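# Stand the striped spool green end up on a centred cube

## Task

Put the green cube at the midpoint between the two arms and stand the striped spool upright on top of it with its green end facing up. Neither hand may be touching the cube or the spool at the end.

## Robot and tools

ROBOT. Two arms, left_arm and right_arm, each ending in a five-digit hand with index, middle, ring and thumb. right_arm carries a right hand and left_arm its mirror image. Calibrated bases in the scene frame: left_arm at (-0.002, +0.359, +0.051) m, right_arm at (+0.003, -0.270, +0.044) m, both facing almost straight along +x. A fixed post stands behind the arms. Loose objects may get a brief nudge now and then. Anything ending up off the table fails the job.

FRAMES. Scene frame: origin at table-top height midway between the nominal bases, +z up, +x out over the table, left_arm on the +y side. Image left and right do not follow the arm names. Reported hand positions (metres) and end_effector_quat_wxyz are in each arm's own base frame. Offsets you send are along the axes of that arm's current Hand target. Hand point axes, right hand: +z runs along the straight fingers toward the tips, +x runs across the palm away from the thumb, +y points out of the palm face. On the left hand +x points toward the thumb. The hand point sits just past the index and middle knuckles. Straight fingertips reach about z = +0.123 m. A rigid mast near the wrist, on the palm side, can strike objects.

ROW LAYOUT. Every row is 48 numbers in [-1, 1], always covering both arms:
1. left_arm dx, dy, dz, rx, ry, rz.
2. 16 left hand motor numbers.
3. left current_limit, then left speed.
4. The same 24 numbers for right_arm and its hand.

POSE NUMBERS. These are offsets, not poses, taken from the Hand target as it stood when the action began. Every row of one action counts from that same start. Scale: 1.0 equals 0.6 m of travel or 180 degrees. rx, ry, rz form a single rotation vector. Six zeros asks the arm for nothing new. Sending the same offset again moves the arm further.

MOTOR ORDER. index_mcp, index_abd, index_pip, index_dip, middle_mcp, middle_abd, middle_pip, middle_dip, ring_mcp, ring_abd, ring_pip, ring_dip, thumb_cmc, thumb_axl, thumb_mcp, thumb_ipl. Results list motors in this same order.

HAND NUMBERS. Each motor number is an absolute goal scaled between that hinge's two stops. Moving toward -1 curls the finger. Straight positions:
- _mcp +0.75, _abd 0, _pip +0.58, _dip +0.70 on each finger.
- thumb_cmc +0.71, thumb_axl +0.68, thumb_mcp +0.23, thumb_ipl +0.17.
A 0 is a real goal, not a hold. To leave a hand unchanged, send back its hand_goal values plus its current limit and speed.

CURRENT AND SPEED. current_limit maps -1..+1 to 0..550 mA, with a floor of 11 mA. speed sets the hinge rate at (speed+1)/2 of 8.5 rad/s. Both start at +0.4 and -0.6 and stay as last written.

RIGHT HAND LIMIT. On the right hand, middle_pip never aims beyond +85.7 degrees. Larger requests are treated as +85.7 and show that value in hand_goal.

TOOLS.
- execute_actions(actions, cameras): actions is a list of actions. Each action is up to 15 rows, one per 1/30 s step. A shorter action repeats its last row until step 15. Images come back only for an empty list or when cameras names them: cam_high, cam_low, or ["all"].
- move(target, speed, blend, blocking, cameras): drives each hand point in a straight line. target is one 48-number row or a list of up to 15 rows. Every row's offsets count from the same starting Hand targets, not from the previous row. speed is in m/s, 0.002 to 4.3, default 0.25; turning is capped at twice that in rad/s. blend is a corner-rounding radius in m; 0 means stop at each target. The whole move is cut off at 10 s. blocking=false returns after about 0.5 s while the motion continues. Hand numbers in later targets are applied on arrival there. The result adds a move: line. Endings: done (within 10 mm and 2 degrees), off_target, moving, held or fault. limits=paced means the pose was clipped; limits=held means steps were withheld.
- wait(seconds): 0 to 3600 s; sends no new commands and returns early if a move finishes.
- stop(): brakes a running move.
- zoom_image(camera, region): camera is cam_high or cam_low. region is [x0, y0, x1, y1] in pixels of the latest 672x504 image, at most 504 by 504.
- finished_scene(scene=1): ends the scene for good.

RESULTS.
- Hand target: the last commanded pose after clipping. The next offsets start from here. The hand often rests a few cm short of it, especially the right arm, whose elbow sags under load. Send the missing distance again as needed.
- Joint velocities: may be left out when all read within noise.
- Joint torques: raw drive outputs, non-zero even in free air.
- hand_goal: the goals now written.
- hand_measured: actual hinge positions on the same scale.
- hand_current_ma: positive means pushing toward -1.
- hand_state: moving, goal, blocked or overload.
A motor drawing 495 mA or more for 5 s shuts off for 10 s. A motor reading overload from the very first reading stays dead. After a HAND FAULT line, the remaining calls of that same reply are skipped. MOTOR HOT warns of heating. An OVER-TEMPERATURE FAULT drops the arm for 30 to 60 s.

MOTION CAVEATS. Each step clips orientation to within 40 degrees of the measured orientation. Fast moves overshoot and hit harder. Paths near an arm's own base can whip its elbow around. The clearance check does not stop the two hands from colliding.

AVOID.
- Drops of any height, and releasing a part while it still moves.
- Slams and hard presses, and pushing into things that cannot give.
- Contact between the two arms, including one hand closing on the other.
- Leaving the cube or spool off the table.
To end a push, command the target back past the hand point.

Joint ranges (rad): waist ±2.880, shoulder 0 to 3.142, elbow 0 to 3.019, wrist pitch -1.693 to 1.571, wrist yaw ±1.571, wrist roll ±2.094.

Each tool is called as a command line: name --argument value for each argument, lists and objects as JSON in quotes; but a table of rows of numbers goes row by row, as --pt "numbers of a row", without its own name.

## Session

execute_actions --actions '[]'

Scene clock: 0.00 s.
left_arm: end_effector_position=(+0.0961, -0.3642, +0.1502) hand_goal=(+0.754, +0.000, +0.576, +0.696, +0.754, +0.000, +0.576, +0.696, +0.754, +0.000, +0.576, +0.696, +0.714, +0.678, +0.226, +0.168) hand_measured=(+0.7535, -0.0008, +0.5770, +0.6958, +0.7535, -0.0008, +0.5770, +0.6971, +0.7535, +0.0007, +0.5770, +0.6958, +0.7142, +0.6777, +0.2262, +0.1672) hand_current_ma=(-1, -4, +8, +2, +0, -1, +10, -7, +1, -4, +5, +10, +3, -8, -6, -4) hand_state=(goal, goal, goal, goal, goal, goal, goal, goal, goal, goal, goal, goal, goal, goal, goal, goal) hand_current_limit=0.40 hand_speed=-0.60 end_effector_quat_wxyz=(-0.264, +0.532, +0.704, -0.390) | right_arm: end_effector_position=(+0.3501, -0.0585, +0.1514) hand_goal=(+0.754, +0.000, +0.576, +0.696, +0.754, +0.000, +0.576, +0.696, +0.754, +0.000, +0.576, +0.696, +0.714, +0.678, +0.226, +0.168) hand_measured=(+0.7535, +0.0007, +0.5770, +0.6958, +0.7535, -0.0008, +0.5770, +0.6971, +0.7535, -0.0008, +0.5770, +0.6958, +0.7142, +0.6777, +0.2262, +0.1672) hand_current_ma=(-7, -8, +0, -5, -4, +10, -11, +1, -2, -12, -4, -2, +5, -9, +16, -22) hand_state=(goal, goal, goal, goal, goal, goal, goal, goal, goal, goal, goal, goal, goal, goal, goal, goal) hand_current_limit=0.40 hand_speed=-0.60 end_effector_quat_wxyz=(+0.376, +0.407, +0.677, +0.484)
Joint positions: left_arm=[-1.066 1.486 1.156 -1.496 0.958 -1.21] | right_arm=[-0.598 1.477 0.125 0.928 -0.923 -0.464]
Joint velocities: within noise
Joint torques (N m): no reading
Heat: left arm: hottest waist 21 °C; right arm: hottest shoulder 21 °C.
Hand target: left_arm +0.0997, -0.3713, +0.1599; -0.252, +0.538, +0.701, -0.396 | right_arm +0.3524, -0.0602, +0.1543; +0.380, +0.404, +0.677, +0.484

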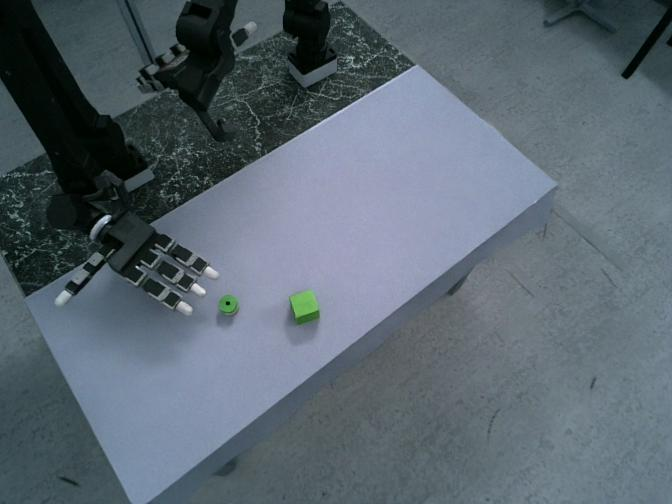

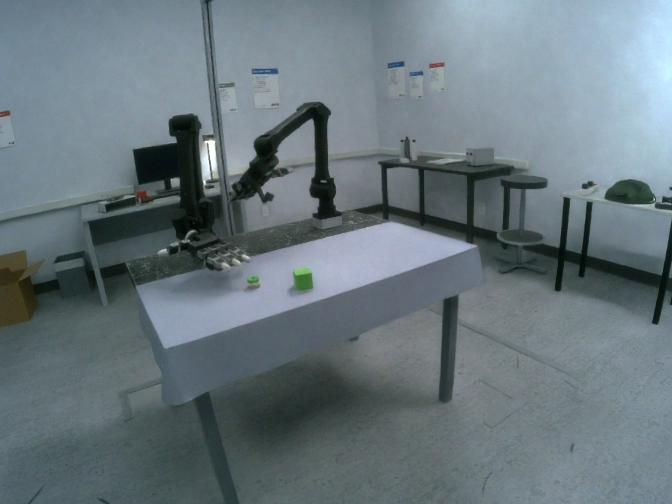

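zoom_image --camera "cam_high" --region '[180, 250, 360, 350]'

zoom_image --camera "cam_low" --region '[170, 220, 350, 320]'

zoom_image --camera "cam_high" --region '[0, 0, 400, 300]'

Scaled by 2.800 from the camera's image (finer frame: 960x720).

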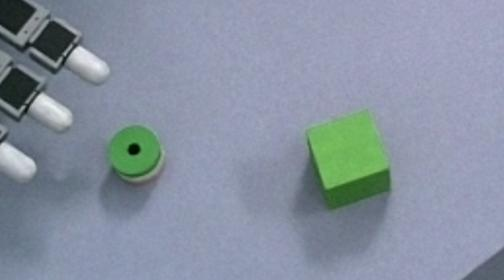

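Scaled by 2.800 from the camera's image (finer frame: 960x720).

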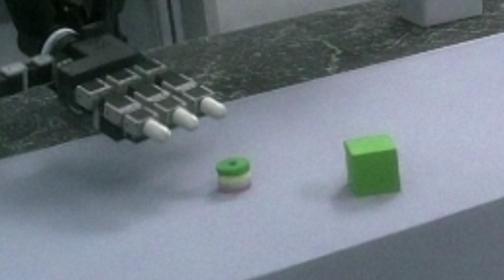

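Scaled by 1.260 from the camera's image (finer frame: 960x720).

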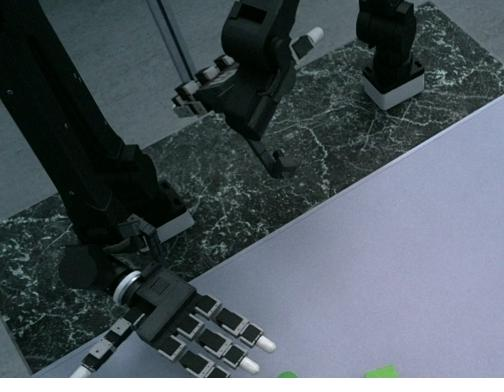

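move --target '[0,0,0,0,0,0, 0.754,0,0.576,0.696,0.754,0,0.576,0.696,0.754,0,0.576,0.696,0.714,0.678,0.226,0.168,0.4,-0.6, -0.0562,0.2573,0.321,0.3681,-0.0611,0.1262, 0.754,0,0.576,0.696,0.754,0,0.576,0.696,0.754,0,0.576,0.696,0.714,0.678,0.226,0.168,0.4,-0.6]' --speed 0.15 --cameras '["all"]'

Scene clock: 143.20 s.
left_arm: end_effector_position=(+0.0961, -0.3642, +0.1502) hand_goal=(+0.754, +0.000, +0.576, +0.696, +0.754, +0.000, +0.576, +0.696, +0.754, +0.000, +0.576, +0.696, +0.714, +0.678, +0.226, +0.168) hand_measured=(+0.7438, -0.0008, +0.5757, +0.6958, +0.7438, +0.0007, +0.5770, +0.6958, +0.7426, +0.0007, +0.5770, +0.6958, +0.7054, +0.6777, +0.2262, +0.1672) hand_current_ma=(+4, -1, +10, +6, -1, -2, +9, +0, +1, +1, +7, +10, -1, -8, +2, -3) hand_state=(goal, goal, goal, goal, goal, goal, goal, goal, goal, goal, goal, goal, goal, goal, goal, goal) hand_current_limit=0.40 hand_speed=-0.60 end_effector_quat_wxyz=(-0.264, +0.532, +0.704, -0.390) | right_arm: end_effector_position=(+0.5536, +0.0026, +0.2458) hand_goal=(+0.754, +0.000, +0.576, +0.696, +0.754, +0.000, +0.576, +0.696, +0.754, +0.000, +0.576, +0.696, +0.714, +0.678, +0.226, +0.168) hand_measured=(+0.7571, +0.0095, +0.5705, +0.6945, +0.7559, +0.0021, +0.5654, +0.6971, +0.7643, +0.0021, +0.5693, +0.6958, +0.7393, +0.6767, +0.2163, +0.1681) hand_current_ma=(-11, -14, +2, -7, -3, -6, +11, -26, +14, +3, +9, -7, +15, -2, +30, -23) hand_state=(goal, goal, goal, goal, goal, goal, goal, goal, goal, goal, goal, goal, blocked, goal, goal, goal) hand_current_limit=0.40 hand_speed=-0.60 end_effector_quat_wxyz=(+0.054, +0.703, +0.707, +0.053)
Joint positions: left_arm=[-1.066 1.486 1.156 -1.496 0.958 -1.21] | right_arm=[0.057 1.473 1.377 -1.323 0.01 0.051]
Joint torques (N m): left_arm=[-0.67 -9.47 9.85 -0.68 1.02 0.06] | right_arm=[0.97 -9.58 15.01 0.31 0.26 0]
Heat: left arm: hottest elbow 28 °C; right arm: hottest elbow 22 °C.
Hand target: left_arm +0.0997, -0.3713, +0.1599; -0.252, +0.538, +0.701, -0.396 | right_arm +0.5674, +0.0075, +0.2604; +0.062, +0.704, +0.704, +0.062
Off the commanded pose: left_arm 0.013 m, 2 deg | right_arm 0.021 m, 1 deg.
move: off_target (right_arm)

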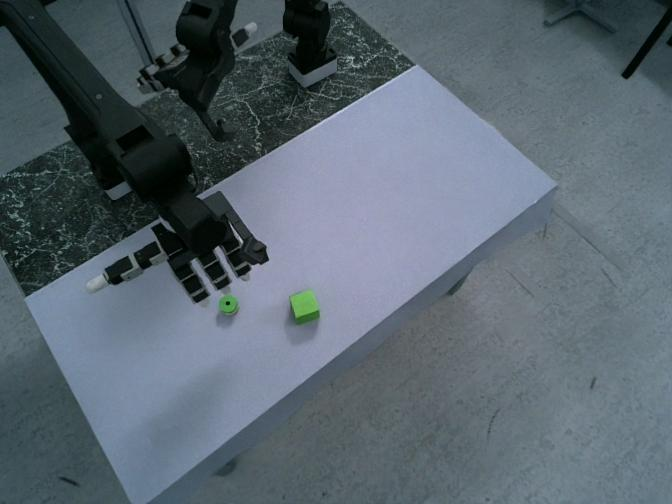

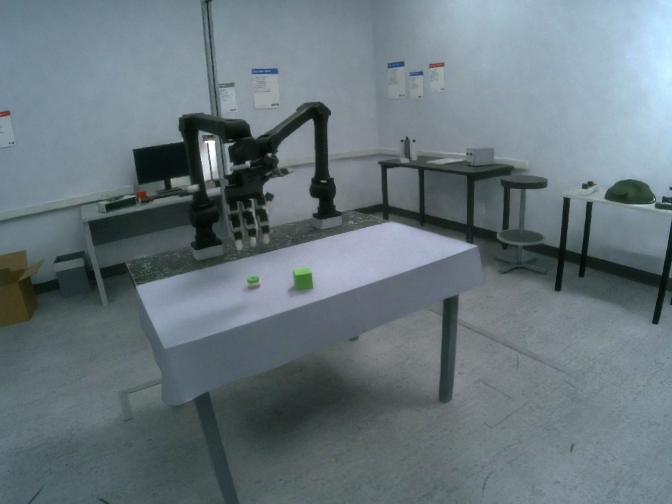

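zoom_image --camera "cam_high" --region '[160, 220, 340, 340]'

zoom_image --camera "cam_low" --region '[200, 180, 350, 300]'

Scaled by 2.800 from the camera's image (finer frame: 960x720).

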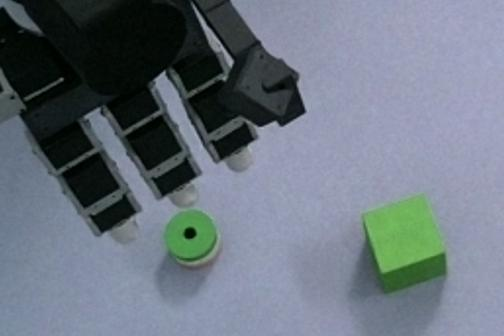

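Scaled by 3.360 from the camera's image (finer frame: 960x720).

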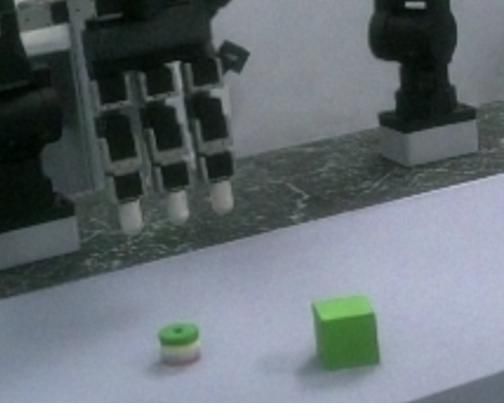

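move --target '[0,0,0,0,0,0, 0.754,0,0.576,0.696,0.754,0,0.576,0.696,0.754,0,0.576,0.696,0.714,0.678,0.226,0.168,0.4,-0.6, 0.1952,0.1198,0.0895,0.0551,-0.0092,0.1053, 0.754,0.05,0.576,0.696,-0.07,0,-0.3,-0.17,0.754,-0.05,0.576,0.696,0.714,0.678,0.226,0.168,0.4,-0.6]' --speed 0.15 --cameras '["all"]'

zoom_image --camera "cam_high" --region '[220, 200, 400, 340]'

zoom_image --camera "cam_low" --region '[200, 180, 380, 320]'

Scene clock: 194.63 s.
left_arm: end_effector_position=(+0.0961, -0.3642, +0.1502) hand_goal=(+0.754, +0.000, +0.576, +0.696, +0.754, +0.000, +0.576, +0.696, +0.754, +0.000, +0.576, +0.696, +0.714, +0.678, +0.226, +0.168) hand_measured=(+0.7438, +0.0007, +0.5770, +0.6958, +0.7426, -0.0008, +0.5770, +0.6958, +0.7426, +0.0007, +0.5770, +0.6958, +0.7054, +0.6767, +0.2262, +0.1681) hand_current_ma=(+1, -6, +7, +13, +3, +2, +15, -6, +3, -4, +8, +11, +4, -8, -3, -7) hand_state=(goal, goal, goal, goal, goal, goal, goal, goal, goal, goal, goal, goal, goal, goal, goal, goal) hand_current_limit=0.40 hand_speed=-0.60 end_effector_quat_wxyz=(-0.264, +0.532, +0.704, -0.390) | right_arm: end_effector_position=(+0.6373, +0.1201, +0.2117) hand_goal=(+0.754, +0.050, +0.576, +0.696, -0.070, +0.000, -0.300, -0.170, +0.754, -0.050, +0.576, +0.696, +0.714, +0.678, +0.226, +0.168) hand_measured=(+0.7571, +0.0285, +0.5693, +0.6945, +0.0046, +0.0007, -0.2635, -0.1604, +0.7571, -0.0272, +0.5693, +0.6958, +0.7192, +0.6767, +0.2153, +0.1672) hand_current_ma=(-10, -17, -9, -24, +29, -4, -3, -9, +0, -7, +7, +13, +1, -7, +2, -8) hand_state=(goal, blocked, goal, goal, blocked, goal, blocked, goal, goal, blocked, goal, goal, goal, goal, goal, goal) hand_current_limit=0.40 hand_speed=-0.60 end_effector_quat_wxyz=(-0.002, +0.810, +0.586, -0.009)
Joint positions: left_arm=[-1.066 1.486 1.156 -1.496 0.958 -1.21] | right_arm=[0.291 1.907 1.893 -1.575 0.001 0.61]
Joint torques (N m): left_arm=[-0.26 -9.23 9.8 -0.73 1.04 0.06] | right_arm=[0.38 -15.74 14.46 -0.14 0.18 0.03]
Heat: left arm: hottest elbow 28 °C; right arm: hottest elbow 33 °C.
Hand target: left_arm +0.0997, -0.3713, +0.1599; -0.252, +0.538, +0.701, -0.396 | right_arm +0.6476, +0.1248, +0.2202; +0.000, +0.814, +0.581, +0.000
Off the commanded pose: left_arm 0.013 m, 2 deg | right_arm 0.014 m, 1 deg.
move: off_target (right_arm)

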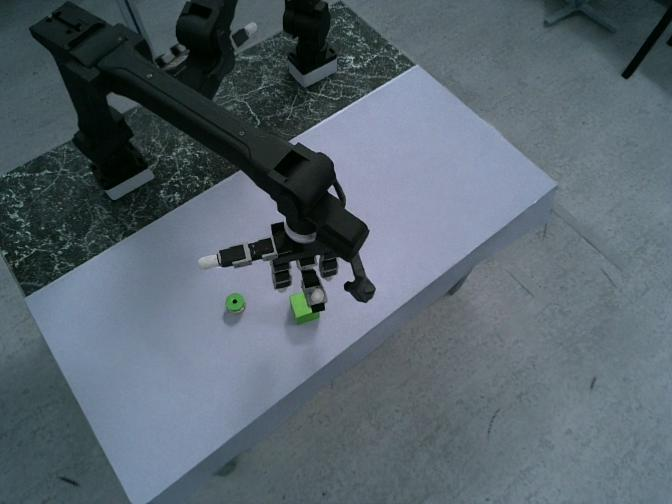

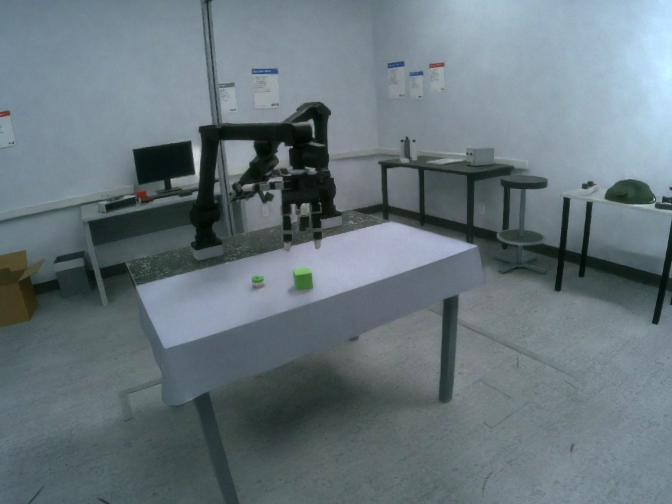

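Scaled by 2.800 from the camera's image (finer frame: 960x720).

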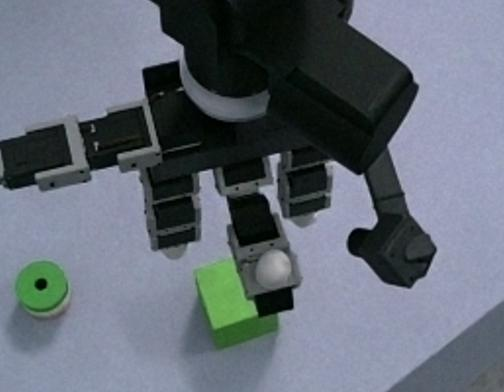

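Scaled by 2.800 from the camera's image (finer frame: 960x720).

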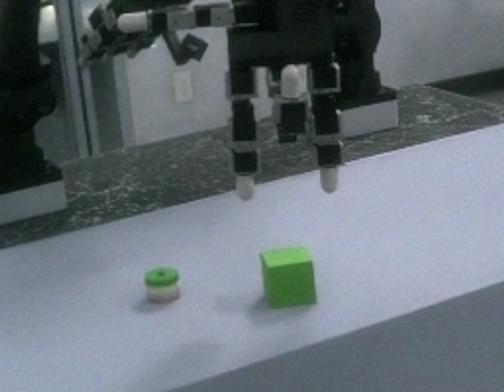

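move --target '[0,0,0,0,0,0, 0.754,0,0.576,0.696,0.754,0,0.576,0.696,0.754,0,0.576,0.696,0.714,0.678,0.226,0.168,0.4,-0.6, -0.0126,0.0043,0.1583,0,0,0, 0.754,0.08,0.576,0.696,-0.07,0,-0.3,-0.17,0.754,-0.08,0.576,0.696,0.714,0.678,0.226,0.168,0.4,-0.6]' --speed 0.08 --cameras '["all"]'

zoom_image --camera "cam_high" --region '[220, 240, 380, 360]'

zoom_image --camera "cam_low" --region '[240, 220, 360, 310]'

Scene clock: 233.20 s.
left_arm: end_effector_position=(+0.0961, -0.3642, +0.1502) hand_goal=(+0.754, +0.000, +0.576, +0.696, +0.754, +0.000, +0.576, +0.696, +0.754, +0.000, +0.576, +0.696, +0.714, +0.678, +0.226, +0.168) hand_measured=(+0.7426, +0.0007, +0.5770, +0.6958, +0.7426, +0.0007, +0.5770, +0.6958, +0.7426, +0.0007, +0.5770, +0.6958, +0.7054, +0.6777, +0.2262, +0.1681) hand_current_ma=(-4, -1, +1, +7, +6, -4, +11, +1, +2, -10, +2, +12, +2, -5, -11, -8) hand_state=(goal, goal, goal, goal, goal, goal, goal, goal, goal, goal, goal, goal, goal, goal, goal, goal) hand_current_limit=0.40 hand_speed=-0.60 end_effector_quat_wxyz=(-0.264, +0.532, +0.704, -0.390) | right_arm: end_effector_position=(+0.6457, +0.1223, +0.1408) hand_goal=(+0.754, +0.080, +0.576, +0.696, -0.070, +0.000, -0.300, -0.170, +0.754, -0.080, +0.576, +0.696, +0.714, +0.678, +0.226, +0.168) hand_measured=(+0.7559, +0.0769, +0.5693, +0.6932, +0.0046, +0.0021, -0.2635, -0.1604, +0.7559, -0.0521, +0.5680, +0.6958, +0.7192, +0.6777, +0.2153, +0.1681) hand_current_ma=(-16, -12, -9, -13, +32, -6, +8, -21, +7, -16, -10, +14, -5, -2, +18, -23) hand_state=(goal, goal, goal, goal, blocked, goal, blocked, goal, goal, blocked, goal, goal, goal, goal, goal, goal) hand_current_limit=0.40 hand_speed=-0.60 end_effector_quat_wxyz=(+0.003, +0.811, +0.585, +0.008)
Joint positions: left_arm=[-1.066 1.486 1.156 -1.496 0.958 -1.21] | right_arm=[0.291 1.928 1.733 -1.357 0.001 0.611]
Joint torques (N m): left_arm=[-0.44 -9.29 9.87 -0.66 1.04 0.07] | right_arm=[-0.32 -15.68 9.47 0.65 0.17 -0.07]
Heat: left arm: hottest elbow 29 °C; right arm: hottest elbow 35 °C.
Hand target: left_arm +0.0997, -0.3713, +0.1599; -0.252, +0.538, +0.701, -0.396 | right_arm +0.6477, +0.1167, +0.1252; +0.000, +0.814, +0.581, +0.000
Off the commanded pose: left_arm 0.013 m, 2 deg | right_arm 0.017 m, 1 deg.
move: off_target (right_arm)

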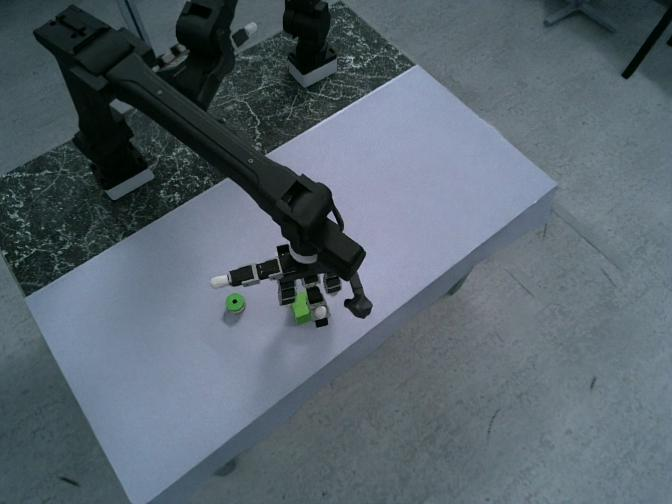

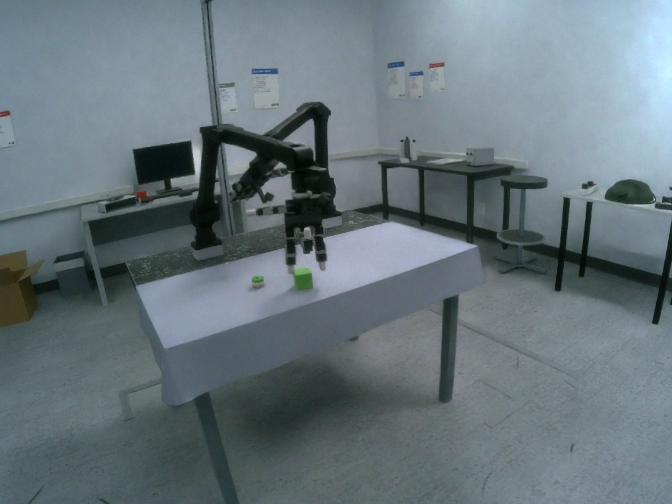

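Scaled by 3.150 from the camera's image (finer frame: 960x720).

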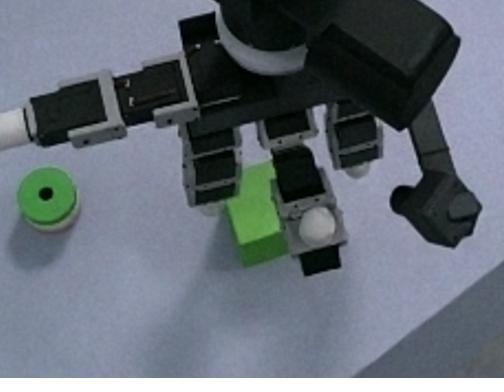

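Scaled by 4.200 from the camera's image (finer frame: 960x720).

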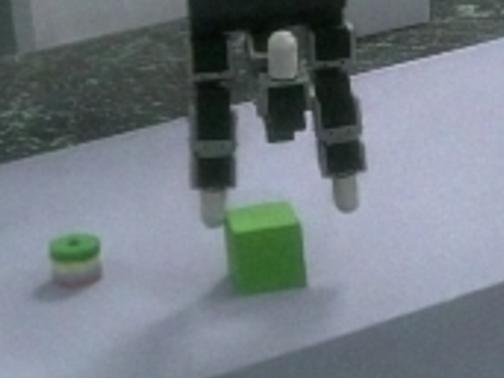

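move --target '[0,0,0,0,0,0, 0.754,0,0.576,0.696,0.754,0,0.576,0.696,0.754,0,0.576,0.696,0.714,0.678,0.226,0.168,0.4,-0.6, -0.0178,-0.0044,0,0,0,0, 0.754,0.08,0.576,0.696,-0.07,0,-0.3,-0.17,0.754,-0.08,0.576,0.696,0.714,0.678,0.226,0.168,0.4,-0.6]' --speed 0.08 --cameras '["all"]'

zoom_image --camera "cam_high" --region '[220, 240, 380, 360]'

zoom_image --camera "cam_low" --region '[240, 220, 360, 310]'

Scene clock: 246.37 s.
left_arm: end_effector_position=(+0.0961, -0.3642, +0.1502) hand_goal=(+0.754, +0.000, +0.576, +0.696, +0.754, +0.000, +0.576, +0.696, +0.754, +0.000, +0.576, +0.696, +0.714, +0.678, +0.226, +0.168) hand_measured=(+0.7438, +0.0007, +0.5770, +0.6958, +0.7438, +0.0007, +0.5770, +0.6958, +0.7426, +0.0007, +0.5770, +0.6958, +0.7054, +0.6767, +0.2252, +0.1681) hand_current_ma=(-3, -6, +10, +7, -2, -9, +10, -3, -4, -9, +9, +10, +5, -11, -8, +1) hand_state=(goal, goal, goal, goal, goal, goal, goal, goal, goal, goal, goal, goal, goal, goal, goal, goal) hand_current_limit=0.40 hand_speed=-0.60 end_effector_quat_wxyz=(-0.264, +0.532, +0.704, -0.390) | right_arm: end_effector_position=(+0.6389, +0.1141, +0.1268) hand_goal=(+0.754, +0.080, +0.576, +0.696, -0.070, +0.000, -0.300, -0.170, +0.754, -0.080, +0.576, +0.696, +0.714, +0.678, +0.226, +0.168) hand_measured=(+0.7559, +0.0710, +0.5693, +0.6932, +0.0046, +0.0007, -0.2648, -0.1617, +0.7571, -0.0521, +0.5680, +0.6958, +0.7192, +0.6767, +0.2143, +0.1672) hand_current_ma=(-8, -13, -5, -7, +2, +3, -2, -10, +20, -11, +8, +5, -6, -14, +0, -14) hand_state=(goal, goal, goal, goal, blocked, goal, blocked, goal, goal, blocked, goal, goal, goal, goal, goal, goal) hand_current_limit=0.40 hand_speed=-0.60 end_effector_quat_wxyz=(+0.000, +0.813, +0.582, -0.002)
Joint positions: left_arm=[-1.066 1.486 1.156 -1.496 0.958 -1.21] | right_arm=[0.282 1.928 1.699 -1.346 0.001 0.611]
Joint velocities: left_arm=[within noise] | right_arm=[-0.044 -0.005 0.007 -0.012 0.022 0.022]
Joint torques (N m): left_arm=[-0.5 -9.41 9.83 -0.66 1.03 0.07] | right_arm=[-0.44 -17.2 9.52 0.58 0.18 -0.17]
Heat: left arm: hottest elbow 29 °C; right arm: hottest elbow 34 °C.
Hand target: left_arm +0.0997, -0.3713, +0.1599; -0.252, +0.538, +0.701, -0.396 | right_arm +0.6416, +0.1074, +0.1251; +0.000, +0.814, +0.581, +0.000
Off the commanded pose: left_arm 0.013 m, 2 deg | right_arm 0.007 m, 0 deg.
move: done

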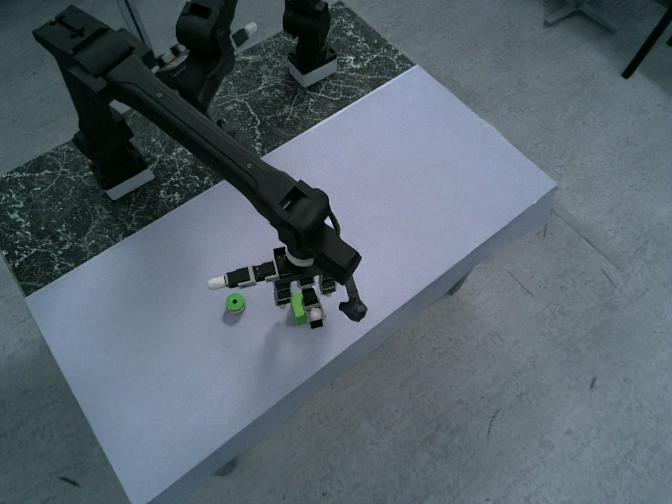

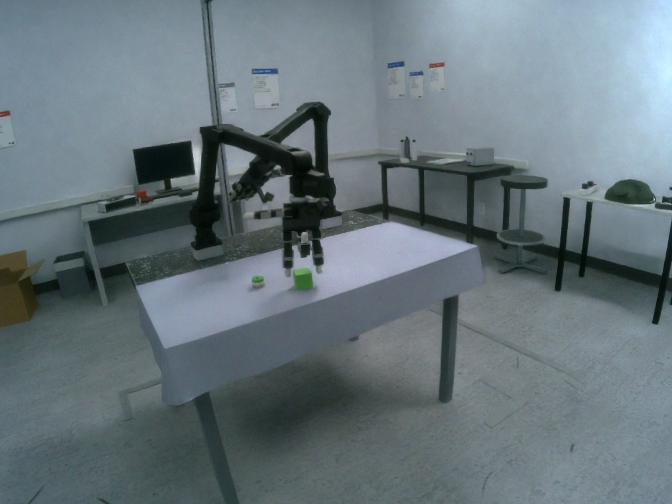

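Scaled by 3.150 from the camera's image (finer frame: 960x720).

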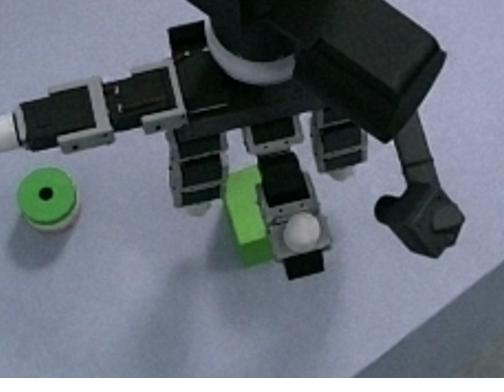

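Scaled by 4.200 from the camera's image (finer frame: 960x720).

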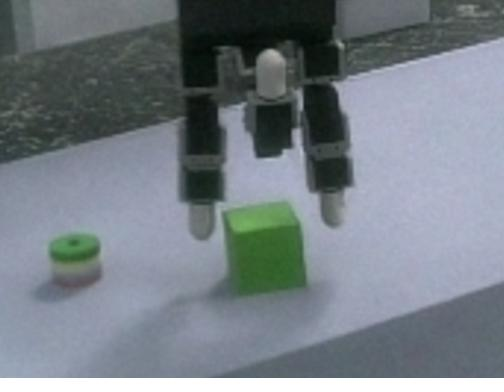

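move --target '[0,0,0,0,0,0, 0.754,0,0.576,0.696,0.754,0,0.576,0.696,0.754,0,0.576,0.696,0.714,0.678,0.226,0.168,0.4,-0.6, 0,0,0.05,0,0,0, 0.754,0.08,0.576,0.696,-0.07,0,-0.3,-0.17,0.754,-0.08,0.576,0.696,0.714,0.678,0.226,0.168,0.4,-0.6]' --speed 0.05 --cameras '["all"]'

zoom_image --camera "cam_high" --region '[220, 240, 380, 360]'

zoom_image --camera "cam_low" --region '[240, 220, 360, 310]'

Scene clock: 253.20 s.
left_arm: end_effector_position=(+0.0961, -0.3642, +0.1502) hand_goal=(+0.754, +0.000, +0.576, +0.696, +0.754, +0.000, +0.576, +0.696, +0.754, +0.000, +0.576, +0.696, +0.714, +0.678, +0.226, +0.168) hand_measured=(+0.7438, +0.0007, +0.5770, +0.6958, +0.7438, +0.0007, +0.5770, +0.6958, +0.7426, -0.0008, +0.5770, +0.6971, +0.7054, +0.6777, +0.2262, +0.1681) hand_current_ma=(-4, -9, +7, +12, -4, +3, +9, +2, +13, -9, +8, +4, +2, -11, -5, -4) hand_state=(goal, goal, goal, goal, goal, goal, goal, goal, goal, goal, goal, goal, goal, goal, goal, goal) hand_current_limit=0.40 hand_speed=-0.60 end_effector_quat_wxyz=(-0.264, +0.532, +0.704, -0.390) | right_arm: end_effector_position=(+0.6402, +0.1130, +0.1109) hand_goal=(+0.754, +0.080, +0.576, +0.696, -0.070, +0.000, -0.300, -0.170, +0.754, -0.080, +0.576, +0.696, +0.714, +0.678, +0.226, +0.168) hand_measured=(+0.7559, +0.0798, +0.5693, +0.6958, +0.0034, +0.0007, -0.2648, -0.1617, +0.7571, -0.0535, +0.5693, +0.6958, +0.7192, +0.6767, +0.2143, +0.1681) hand_current_ma=(-8, -4, -9, -3, +43, -7, +2, +1, -1, -7, +2, +0, -5, -10, -3, -6) hand_state=(goal, moving, goal, goal, blocked, goal, blocked, goal, goal, blocked, goal, goal, goal, goal, goal, goal) hand_current_limit=0.40 hand_speed=-0.60 end_effector_quat_wxyz=(+0.003, +0.814, +0.581, +0.008)
Joint positions: left_arm=[-1.066 1.486 1.156 -1.496 0.958 -1.21] | right_arm=[0.279 1.928 1.652 -1.277 0.001 0.611]
Joint torques (N m): left_arm=[-0.44 -9.35 9.83 -0.65 1.02 0.07] | right_arm=[-0.56 -15.5 9.11 0.51 0.19 -0.17]
Heat: left arm: hottest elbow 29 °C; right arm: hottest elbow 34 °C.
Hand target: left_arm +0.0997, -0.3713, +0.1599; -0.252, +0.538, +0.701, -0.396 | right_arm +0.6416, +0.1073, +0.0951; +0.000, +0.814, +0.581, +0.000
Off the commanded pose: left_arm 0.013 m, 2 deg | right_arm 0.017 m, 1 deg.
move: off_target (right_arm)

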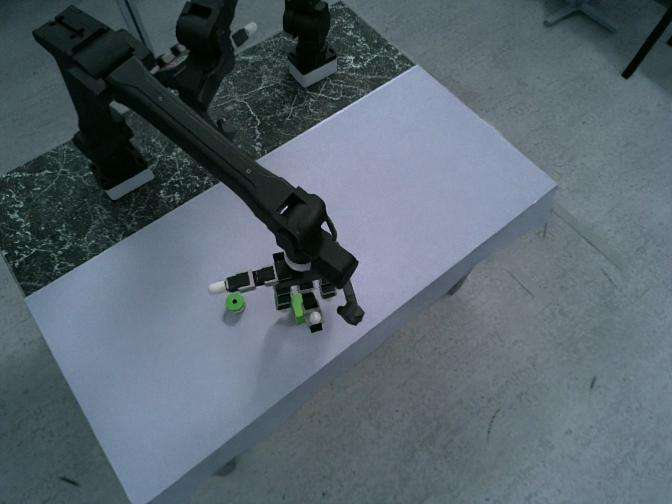

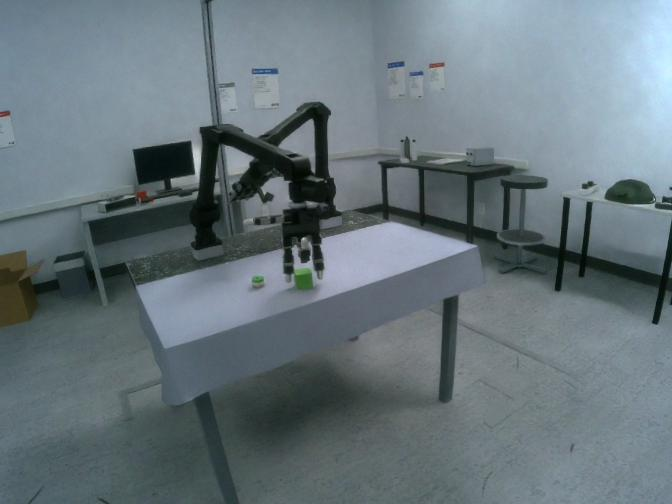

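Scaled by 3.150 from the camera's image (finer frame: 960x720).

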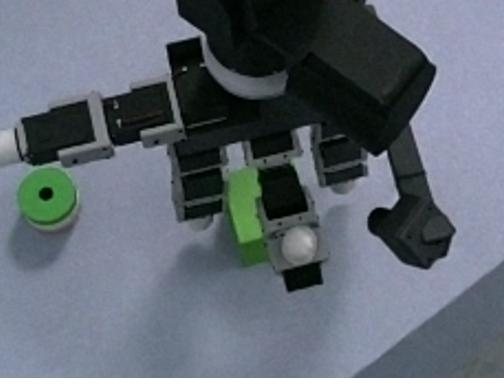

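Scaled by 4.200 from the camera's image (finer frame: 960x720).

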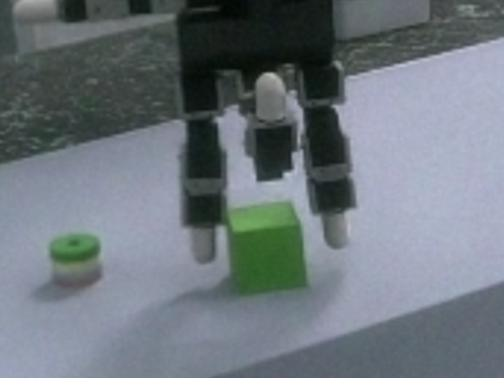

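move --target '[0,0,0,0,0,0, 0.754,0,0.576,0.696,0.754,0,0.576,0.696,0.754,0,0.576,0.696,0.714,0.678,0.226,0.168,0.4,-0.6, 0,0,0.012,0,0,0, 0.754,0.08,0.576,0.696,-0.07,0,-0.3,-0.17,0.754,-0.08,0.576,0.696,0.714,0.678,0.226,0.168,0.4,-0.6]' --speed 0.05 --cameras '["all"]'

zoom_image --camera "cam_high" --region '[220, 240, 380, 360]'

zoom_image --camera "cam_low" --region '[240, 220, 360, 310]'

Scene clock: 259.53 s.
left_arm: end_effector_position=(+0.0961, -0.3642, +0.1502) hand_goal=(+0.754, +0.000, +0.576, +0.696, +0.754, +0.000, +0.576, +0.696, +0.754, +0.000, +0.576, +0.696, +0.714, +0.678, +0.226, +0.168) hand_measured=(+0.7438, -0.0008, +0.5770, +0.6958, +0.7438, -0.0008, +0.5770, +0.6958, +0.7426, +0.0007, +0.5770, +0.6958, +0.7054, +0.6777, +0.2252, +0.1681) hand_current_ma=(-5, -5, +2, +9, +0, -4, +1, -13, +4, -3, +5, +6, +1, -5, -7, -5) hand_state=(goal, goal, goal, goal, goal, goal, goal, goal, goal, goal, goal, goal, goal, goal, goal, goal) hand_current_limit=0.40 hand_speed=-0.60 end_effector_quat_wxyz=(-0.264, +0.532, +0.704, -0.390) | right_arm: end_effector_position=(+0.6404, +0.1131, +0.1059) hand_goal=(+0.754, +0.080, +0.576, +0.696, -0.070, +0.000, -0.300, -0.170, +0.754, -0.080, +0.576, +0.696, +0.714, +0.678, +0.226, +0.168) hand_measured=(+0.7559, +0.0798, +0.5693, +0.6958, +0.0034, +0.0007, -0.2635, -0.1617, +0.7559, -0.0535, +0.5693, +0.6958, +0.7192, +0.6777, +0.2143, +0.1681) hand_current_ma=(-9, +13, -14, -3, +6, +4, +2, -15, +8, -20, -11, +3, -11, -7, +24, -10) hand_state=(goal, goal, goal, goal, blocked, goal, blocked, goal, goal, blocked, goal, goal, goal, goal, goal, goal) hand_current_limit=0.40 hand_speed=-0.60 end_effector_quat_wxyz=(+0.004, +0.814, +0.581, +0.010)
Joint positions: left_arm=[-1.066 1.486 1.156 -1.496 0.958 -1.21] | right_arm=[0.279 1.931 1.642 -1.26 0.001 0.611]
Joint torques (N m): left_arm=[-0.26 -9.23 9.8 -0.73 1.03 0.07] | right_arm=[-0.56 -15.21 9.06 0.57 0.19 -0.17]
Heat: left arm: hottest elbow 29 °C; right arm: hottest elbow 33 °C.
Hand target: left_arm +0.0997, -0.3713, +0.1599; -0.252, +0.538, +0.701, -0.396 | right_arm +0.6417, +0.1073, +0.0880; +0.000, +0.814, +0.581, +0.000
Off the commanded pose: left_arm 0.013 m, 2 deg | right_arm 0.019 m, 1 deg.
move: off_target (right_arm)

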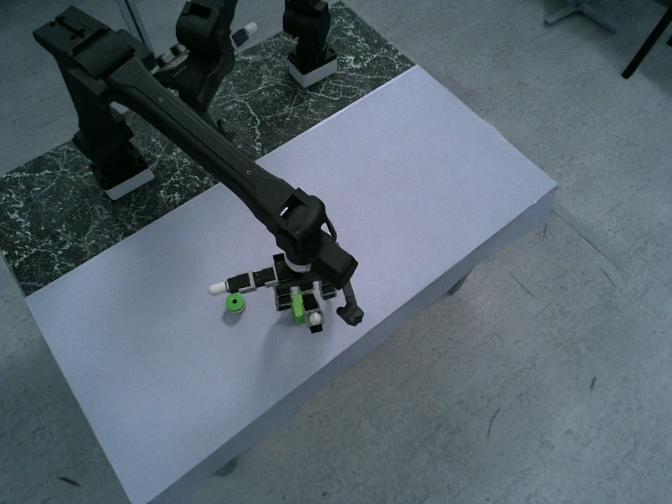

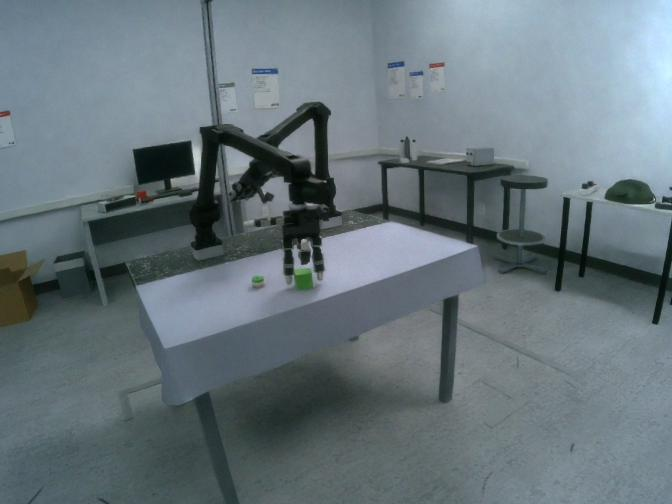

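Scaled by 3.150 from the camera's image (finer frame: 960x720).

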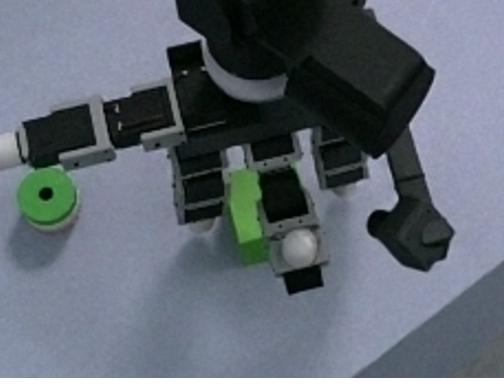

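Scaled by 4.200 from the camera's image (finer frame: 960x720).

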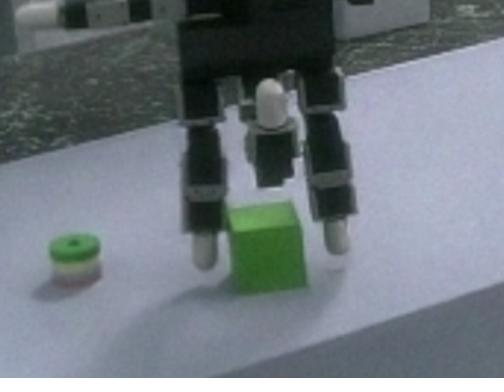

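move --target '[0,0,0,0,0,0, 0.754,0,0.576,0.696,0.754,0,0.576,0.696,0.754,0,0.576,0.696,0.714,0.678,0.226,0.168,0.4,-0.6, 0,0,0,0,0,0, 0.754,-0.2,0.576,0.696,-0.07,0,-0.3,-0.17,0.754,0.2,0.576,0.696,0.714,0.678,0.226,0.168,0.4,-0.85]' --speed 0.05 --cameras '["all"]'

zoom_image --camera "cam_high" --region '[220, 240, 380, 360]'

zoom_image --camera "cam_low" --region '[240, 220, 360, 310]'

Scene clock: 265.63 s.
left_arm: end_effector_position=(+0.0961, -0.3642, +0.1502) hand_goal=(+0.754, +0.000, +0.576, +0.696, +0.754, +0.000, +0.576, +0.696, +0.754, +0.000, +0.576, +0.696, +0.714, +0.678, +0.226, +0.168) hand_measured=(+0.7438, +0.0007, +0.5770, +0.6958, +0.7438, +0.0007, +0.5770, +0.6958, +0.7426, -0.0008, +0.5770, +0.6958, +0.7054, +0.6777, +0.2262, +0.1681) hand_current_ma=(-5, -11, +7, +8, +2, -2, +3, -3, +1, -7, +3, +14, +1, -9, -5, -8) hand_state=(goal, goal, goal, goal, goal, goal, goal, goal, goal, goal, goal, goal, goal, goal, goal, goal) hand_current_limit=0.40 hand_speed=-0.60 end_effector_quat_wxyz=(-0.264, +0.532, +0.704, -0.390) | right_arm: end_effector_position=(+0.6405, +0.1131, +0.1059) hand_goal=(+0.754, -0.200, +0.576, +0.696, -0.070, +0.000, -0.300, -0.170, +0.754, +0.200, +0.576, +0.696, +0.714, +0.678, +0.226, +0.168) hand_measured=(+0.7547, -0.0154, +0.5693, +0.6932, +0.0034, +0.0007, -0.2648, -0.1617, +0.7571, +0.0417, +0.5705, +0.6971, +0.7192, +0.6777, +0.2143, +0.1672) hand_current_ma=(-12, +11, -1, -8, +15, -7, +2, -9, -3, -26, -10, -23, -8, -2, -2, -1) hand_state=(goal, blocked, goal, goal, blocked, goal, blocked, goal, goal, blocked, goal, goal, goal, goal, goal, goal) hand_current_limit=0.40 hand_speed=-0.85 end_effector_quat_wxyz=(+0.004, +0.814, +0.581, +0.010)
Joint positions: left_arm=[-1.066 1.486 1.156 -1.496 0.958 -1.21] | right_arm=[0.279 1.931 1.642 -1.26 0.001 0.611]
Joint torques (N m): left_arm=[-0.56 -9.35 9.85 -0.76 1.03 0.07] | right_arm=[-0.5 -15.27 9.09 0.68 0.19 -0.17]
Heat: left arm: hottest elbow 29 °C; right arm: hottest elbow 33 °C.
Hand target: left_arm +0.0997, -0.3713, +0.1599; -0.252, +0.538, +0.701, -0.396 | right_arm +0.6417, +0.1074, +0.0880; +0.000, +0.814, +0.581, +0.000
Off the commanded pose: left_arm 0.013 m, 2 deg | right_arm 0.019 m, 1 deg.
move: done

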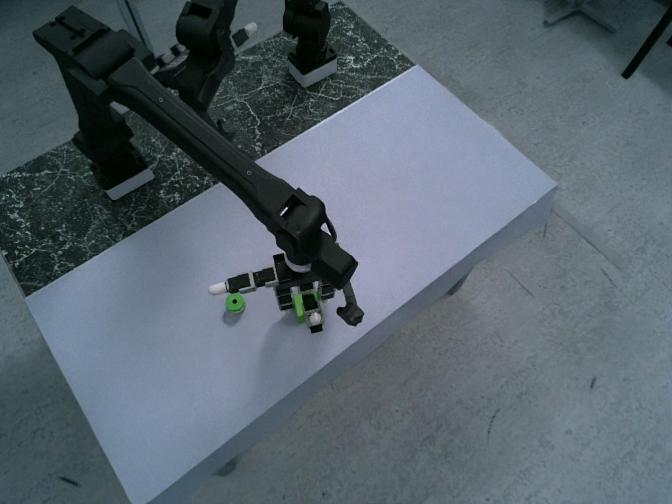

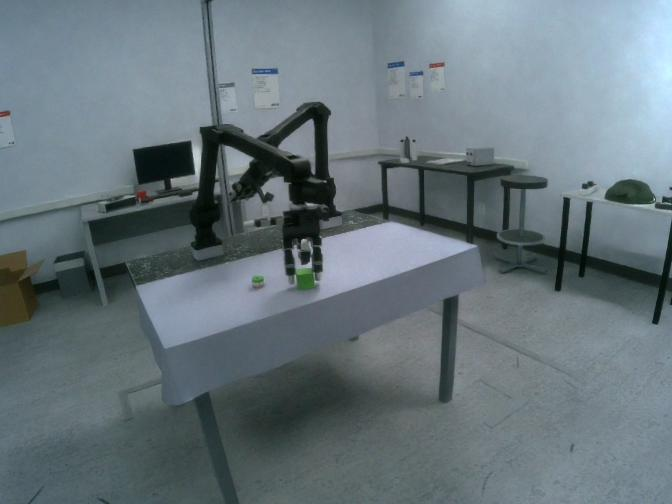

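Scaled by 3.150 from the camera's image (finer frame: 960x720).

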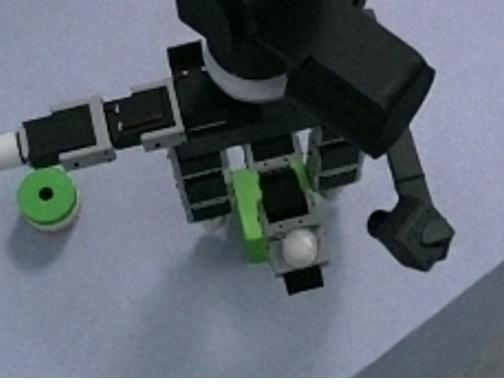

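Scaled by 4.200 from the camera's image (finer frame: 960x720).

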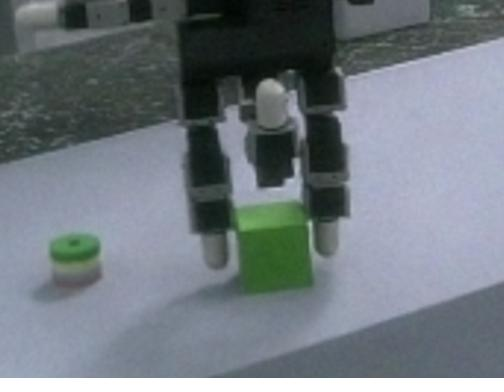

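wait --seconds 1

Scene clock: 273.00 s.
left_arm: end_effector_position=(+0.0961, -0.3642, +0.1502) hand_goal=(+0.754, +0.000, +0.576, +0.696, +0.754, +0.000, +0.576, +0.696, +0.754, +0.000, +0.576, +0.696, +0.714, +0.678, +0.226, +0.168) hand_measured=(+0.7426, -0.0008, +0.5770, +0.6958, +0.7438, +0.0007, +0.5770, +0.6958, +0.7438, -0.0008, +0.5770, +0.6958, +0.7054, +0.6777, +0.2262, +0.1672) hand_current_ma=(+1, -9, +8, +7, -2, +1, +9, -3, +5, -2, +6, -2, +4, -7, -4, -1) hand_state=(goal, goal, goal, goal, goal, goal, goal, goal, goal, goal, goal, goal, goal, goal, goal, goal) hand_current_limit=0.40 hand_speed=-0.60 end_effector_quat_wxyz=(-0.264, +0.532, +0.704, -0.390) | right_arm: end_effector_position=(+0.6405, +0.1131, +0.1059) hand_goal=(+0.754, -0.200, +0.576, +0.696, -0.070, +0.000, -0.300, -0.170, +0.754, +0.200, +0.576, +0.696, +0.714, +0.678, +0.226, +0.168) hand_measured=(+0.7559, -0.0154, +0.5693, +0.6932, +0.0046, +0.0007, -0.2648, -0.1604, +0.7571, +0.0417, +0.5705, +0.6958, +0.7192, +0.6767, +0.2143, +0.1672) hand_current_ma=(-11, +27, -11, -7, +44, -13, -8, -12, +2, -39, +5, +3, +6, -16, -1, -26) hand_state=(goal, blocked, goal, goal, blocked, goal, blocked, goal, goal, blocked, goal, goal, goal, goal, goal, goal) hand_current_limit=0.40 hand_speed=-0.85 end_effector_quat_wxyz=(+0.004, +0.814, +0.581, +0.010)
Joint positions: left_arm=[-1.066 1.486 1.156 -1.496 0.958 -1.21] | right_arm=[0.279 1.931 1.642 -1.26 0.001 0.611]
Joint torques (N m): left_arm=[-0.38 -9.17 9.89 -0.66 1.03 0.07] | right_arm=[-0.56 -15.27 9.09 0.69 0.19 -0.17]
Heat: left arm: hottest elbow 29 °C; right arm: hottest elbow 32 °C.
Hand target: left_arm +0.0997, -0.3713, +0.1599; -0.252, +0.538, +0.701, -0.396 | right_arm +0.6417, +0.1074, +0.0880; +0.000, +0.814, +0.581, +0.000
Off the commanded pose: left_arm 0.013 m, 2 deg | right_arm 0.019 m, 1 deg.
wait: 1.00 s; at rest from the start

move --pt "0 0 0 0 0 0 0.754 0 0.576 0.696 0.754 0 0.576 0.696 0.754 0 0.576 0.696 0.714 0.678 0.226 0.168 0.4 -0.6 0 0 0 0 0 0 0.754 -0.8 0.576 0.696 -0.07 0 -0.3 -0.17 0.754 0.8 0.576 0.696 0.714 0.678 0.226 0.168 0.4 -0.85" --speed 0.05

wait --seconds 1 --cameras '["all"]'

zoom_image --camera "cam_low" --region '[240, 220, 360, 310]'

Scene clock: 278.10 s.
left_arm: end_effector_position=(+0.0961, -0.3642, +0.1502) hand_goal=(+0.754, +0.000, +0.576, +0.696, +0.754, +0.000, +0.576, +0.696, +0.754, +0.000, +0.576, +0.696, +0.714, +0.678, +0.226, +0.168) hand_measured=(+0.7426, +0.0007, +0.5770, +0.6958, +0.7438, +0.0007, +0.5770, +0.6958, +0.7426, +0.0007, +0.5770, +0.6958, +0.7054, +0.6767, +0.2252, +0.1681) hand_current_ma=(-6, -2, +7, +5, +2, -5, +7, -8, +0, -3, +3, +8, -1, -16, +0, -3) hand_state=(goal, goal, goal, goal, goal, goal, goal, goal, goal, goal, goal, goal, goal, goal, goal, goal) hand_current_limit=0.40 hand_speed=-0.60 end_effector_quat_wxyz=(-0.264, +0.532, +0.704, -0.390) | right_arm: end_effector_position=(+0.6405, +0.1131, +0.1059) hand_goal=(+0.754, -0.800, +0.576, +0.696, -0.070, +0.000, -0.300, -0.170, +0.754, +0.800, +0.576, +0.696, +0.714, +0.678, +0.226, +0.168) hand_measured=(+0.7559, -0.0184, +0.5705, +0.6920, +0.0046, +0.0021, -0.2648, -0.1604, +0.7571, +0.0402, +0.5718, +0.6958, +0.7192, +0.6777, +0.2143, +0.1681) hand_current_ma=(-11, +136, -3, -13, +23, +9, +1, -7, +4, -133, -7, +9, +19, -11, +11, -10) hand_state=(goal, moving, goal, goal, blocked, goal, blocked, goal, goal, moving, goal, goal, goal, goal, goal, goal) hand_current_limit=0.40 hand_speed=-0.85 end_effector_quat_wxyz=(+0.004, +0.814, +0.581, +0.010)
Joint positions: left_arm=[-1.066 1.486 1.156 -1.496 0.958 -1.21] | right_arm=[0.279 1.931 1.642 -1.26 0.001 0.611]
Joint torques (N m): left_arm=[-0.62 -9.35 9.85 -0.7 1.02 0.07] | right_arm=[-0.5 -15.21 9.09 0.69 0.19 -0.17]
Heat: left arm: hottest elbow 29 °C; right arm: hottest elbow 32 °C.
Hand target: left_arm +0.0997, -0.3713, +0.1599; -0.252, +0.538, +0.701, -0.396 | right_arm +0.6417, +0.1074, +0.0880; +0.000, +0.814, +0.581, +0.000
Off the commanded pose: left_arm 0.013 m, 2 deg | right_arm 0.019 m, 1 deg.
move: done

Scene clock: 279.10 s.
left_arm: end_effector_position=(+0.0961, -0.3642, +0.1502) hand_goal=(+0.754, +0.000, +0.576, +0.696, +0.754, +0.000, +0.576, +0.696, +0.754, +0.000, +0.576, +0.696, +0.714, +0.678, +0.226, +0.168) hand_measured=(+0.7438, +0.0007, +0.5770, +0.6958, +0.7438, -0.0008, +0.5770, +0.6958, +0.7426, -0.0008, +0.5770, +0.6958, +0.7054, +0.6777, +0.2262, +0.1681) hand_current_ma=(-3, -7, +7, +5, +1, -1, +10, -3, -1, -2, +15, +8, +5, -17, +1, -3) hand_state=(goal, goal, goal, goal, goal, goal, goal, goal, goal, goal, goal, goal, goal, goal, goal, goal) hand_current_limit=0.40 hand_speed=-0.60 end_effector_quat_wxyz=(-0.264, +0.532, +0.704, -0.390) | right_arm: end_effector_position=(+0.6405, +0.1131, +0.1059) hand_goal=(+0.754, -0.800, +0.576, +0.696, -0.070, +0.000, -0.300, -0.170, +0.754, +0.800, +0.576, +0.696, +0.714, +0.678, +0.226, +0.168) hand_measured=(+0.7547, -0.0213, +0.5693, +0.6920, +0.0046, +0.0007, -0.2635, -0.1617, +0.7559, +0.0402, +0.5718, +0.6958, +0.7192, +0.6777, +0.2143, +0.1681) hand_current_ma=(-16, +278, -8, -6, +39, +18, -2, -9, +12, -293, -14, +10, +15, -2, +10, +2) hand_state=(goal, blocked, goal, goal, blocked, goal, blocked, goal, goal, blocked, goal, goal, goal, goal, goal, goal) hand_current_limit=0.40 hand_speed=-0.85 end_effector_quat_wxyz=(+0.004, +0.814, +0.581, +0.010)
Joint positions: left_arm=[-1.066 1.486 1.156 -1.496 0.958 -1.21] | right_arm=[0.279 1.931 1.642 -1.26 0.001 0.611]
Joint torques (N m): left_arm=[-0.44 -9.11 9.81 -0.68 1.04 0.07] | right_arm=[-0.56 -15.27 9.07 0.68 0.19 -0.17]
Heat: left arm: hottest elbow 29 °C; right arm: hottest elbow 32 °C.
Hand target: left_arm +0.0997, -0.3713, +0.1599; -0.252, +0.538, +0.701, -0.396 | right_arm +0.6417, +0.1074, +0.0880; +0.000, +0.814, +0.581, +0.000
Off the commanded pose: left_arm 0.013 m, 2 deg | right_arm 0.019 m, 1 deg.
wait: 1.00 s; at rest by 0.17 s

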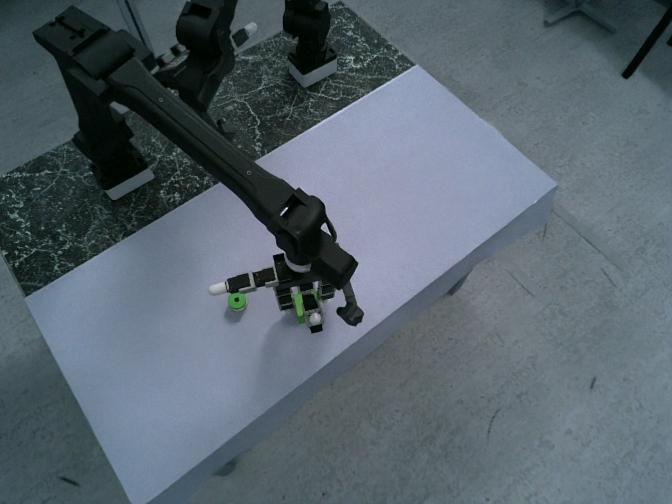

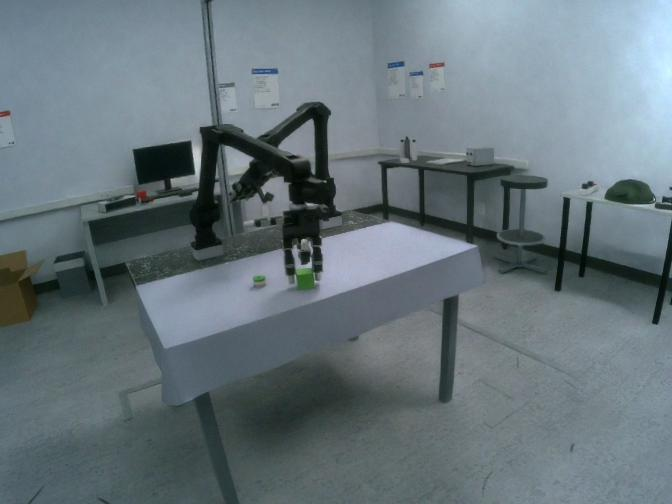

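Scaled by 4.200 from the camera's image (finer frame: 960x720).

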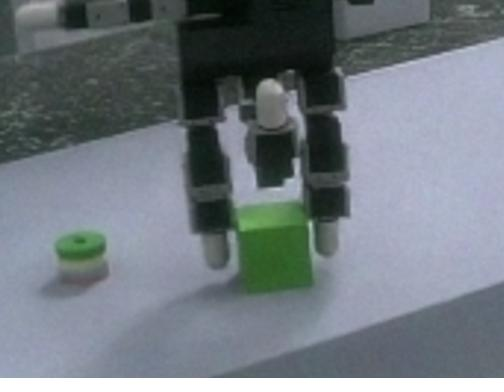

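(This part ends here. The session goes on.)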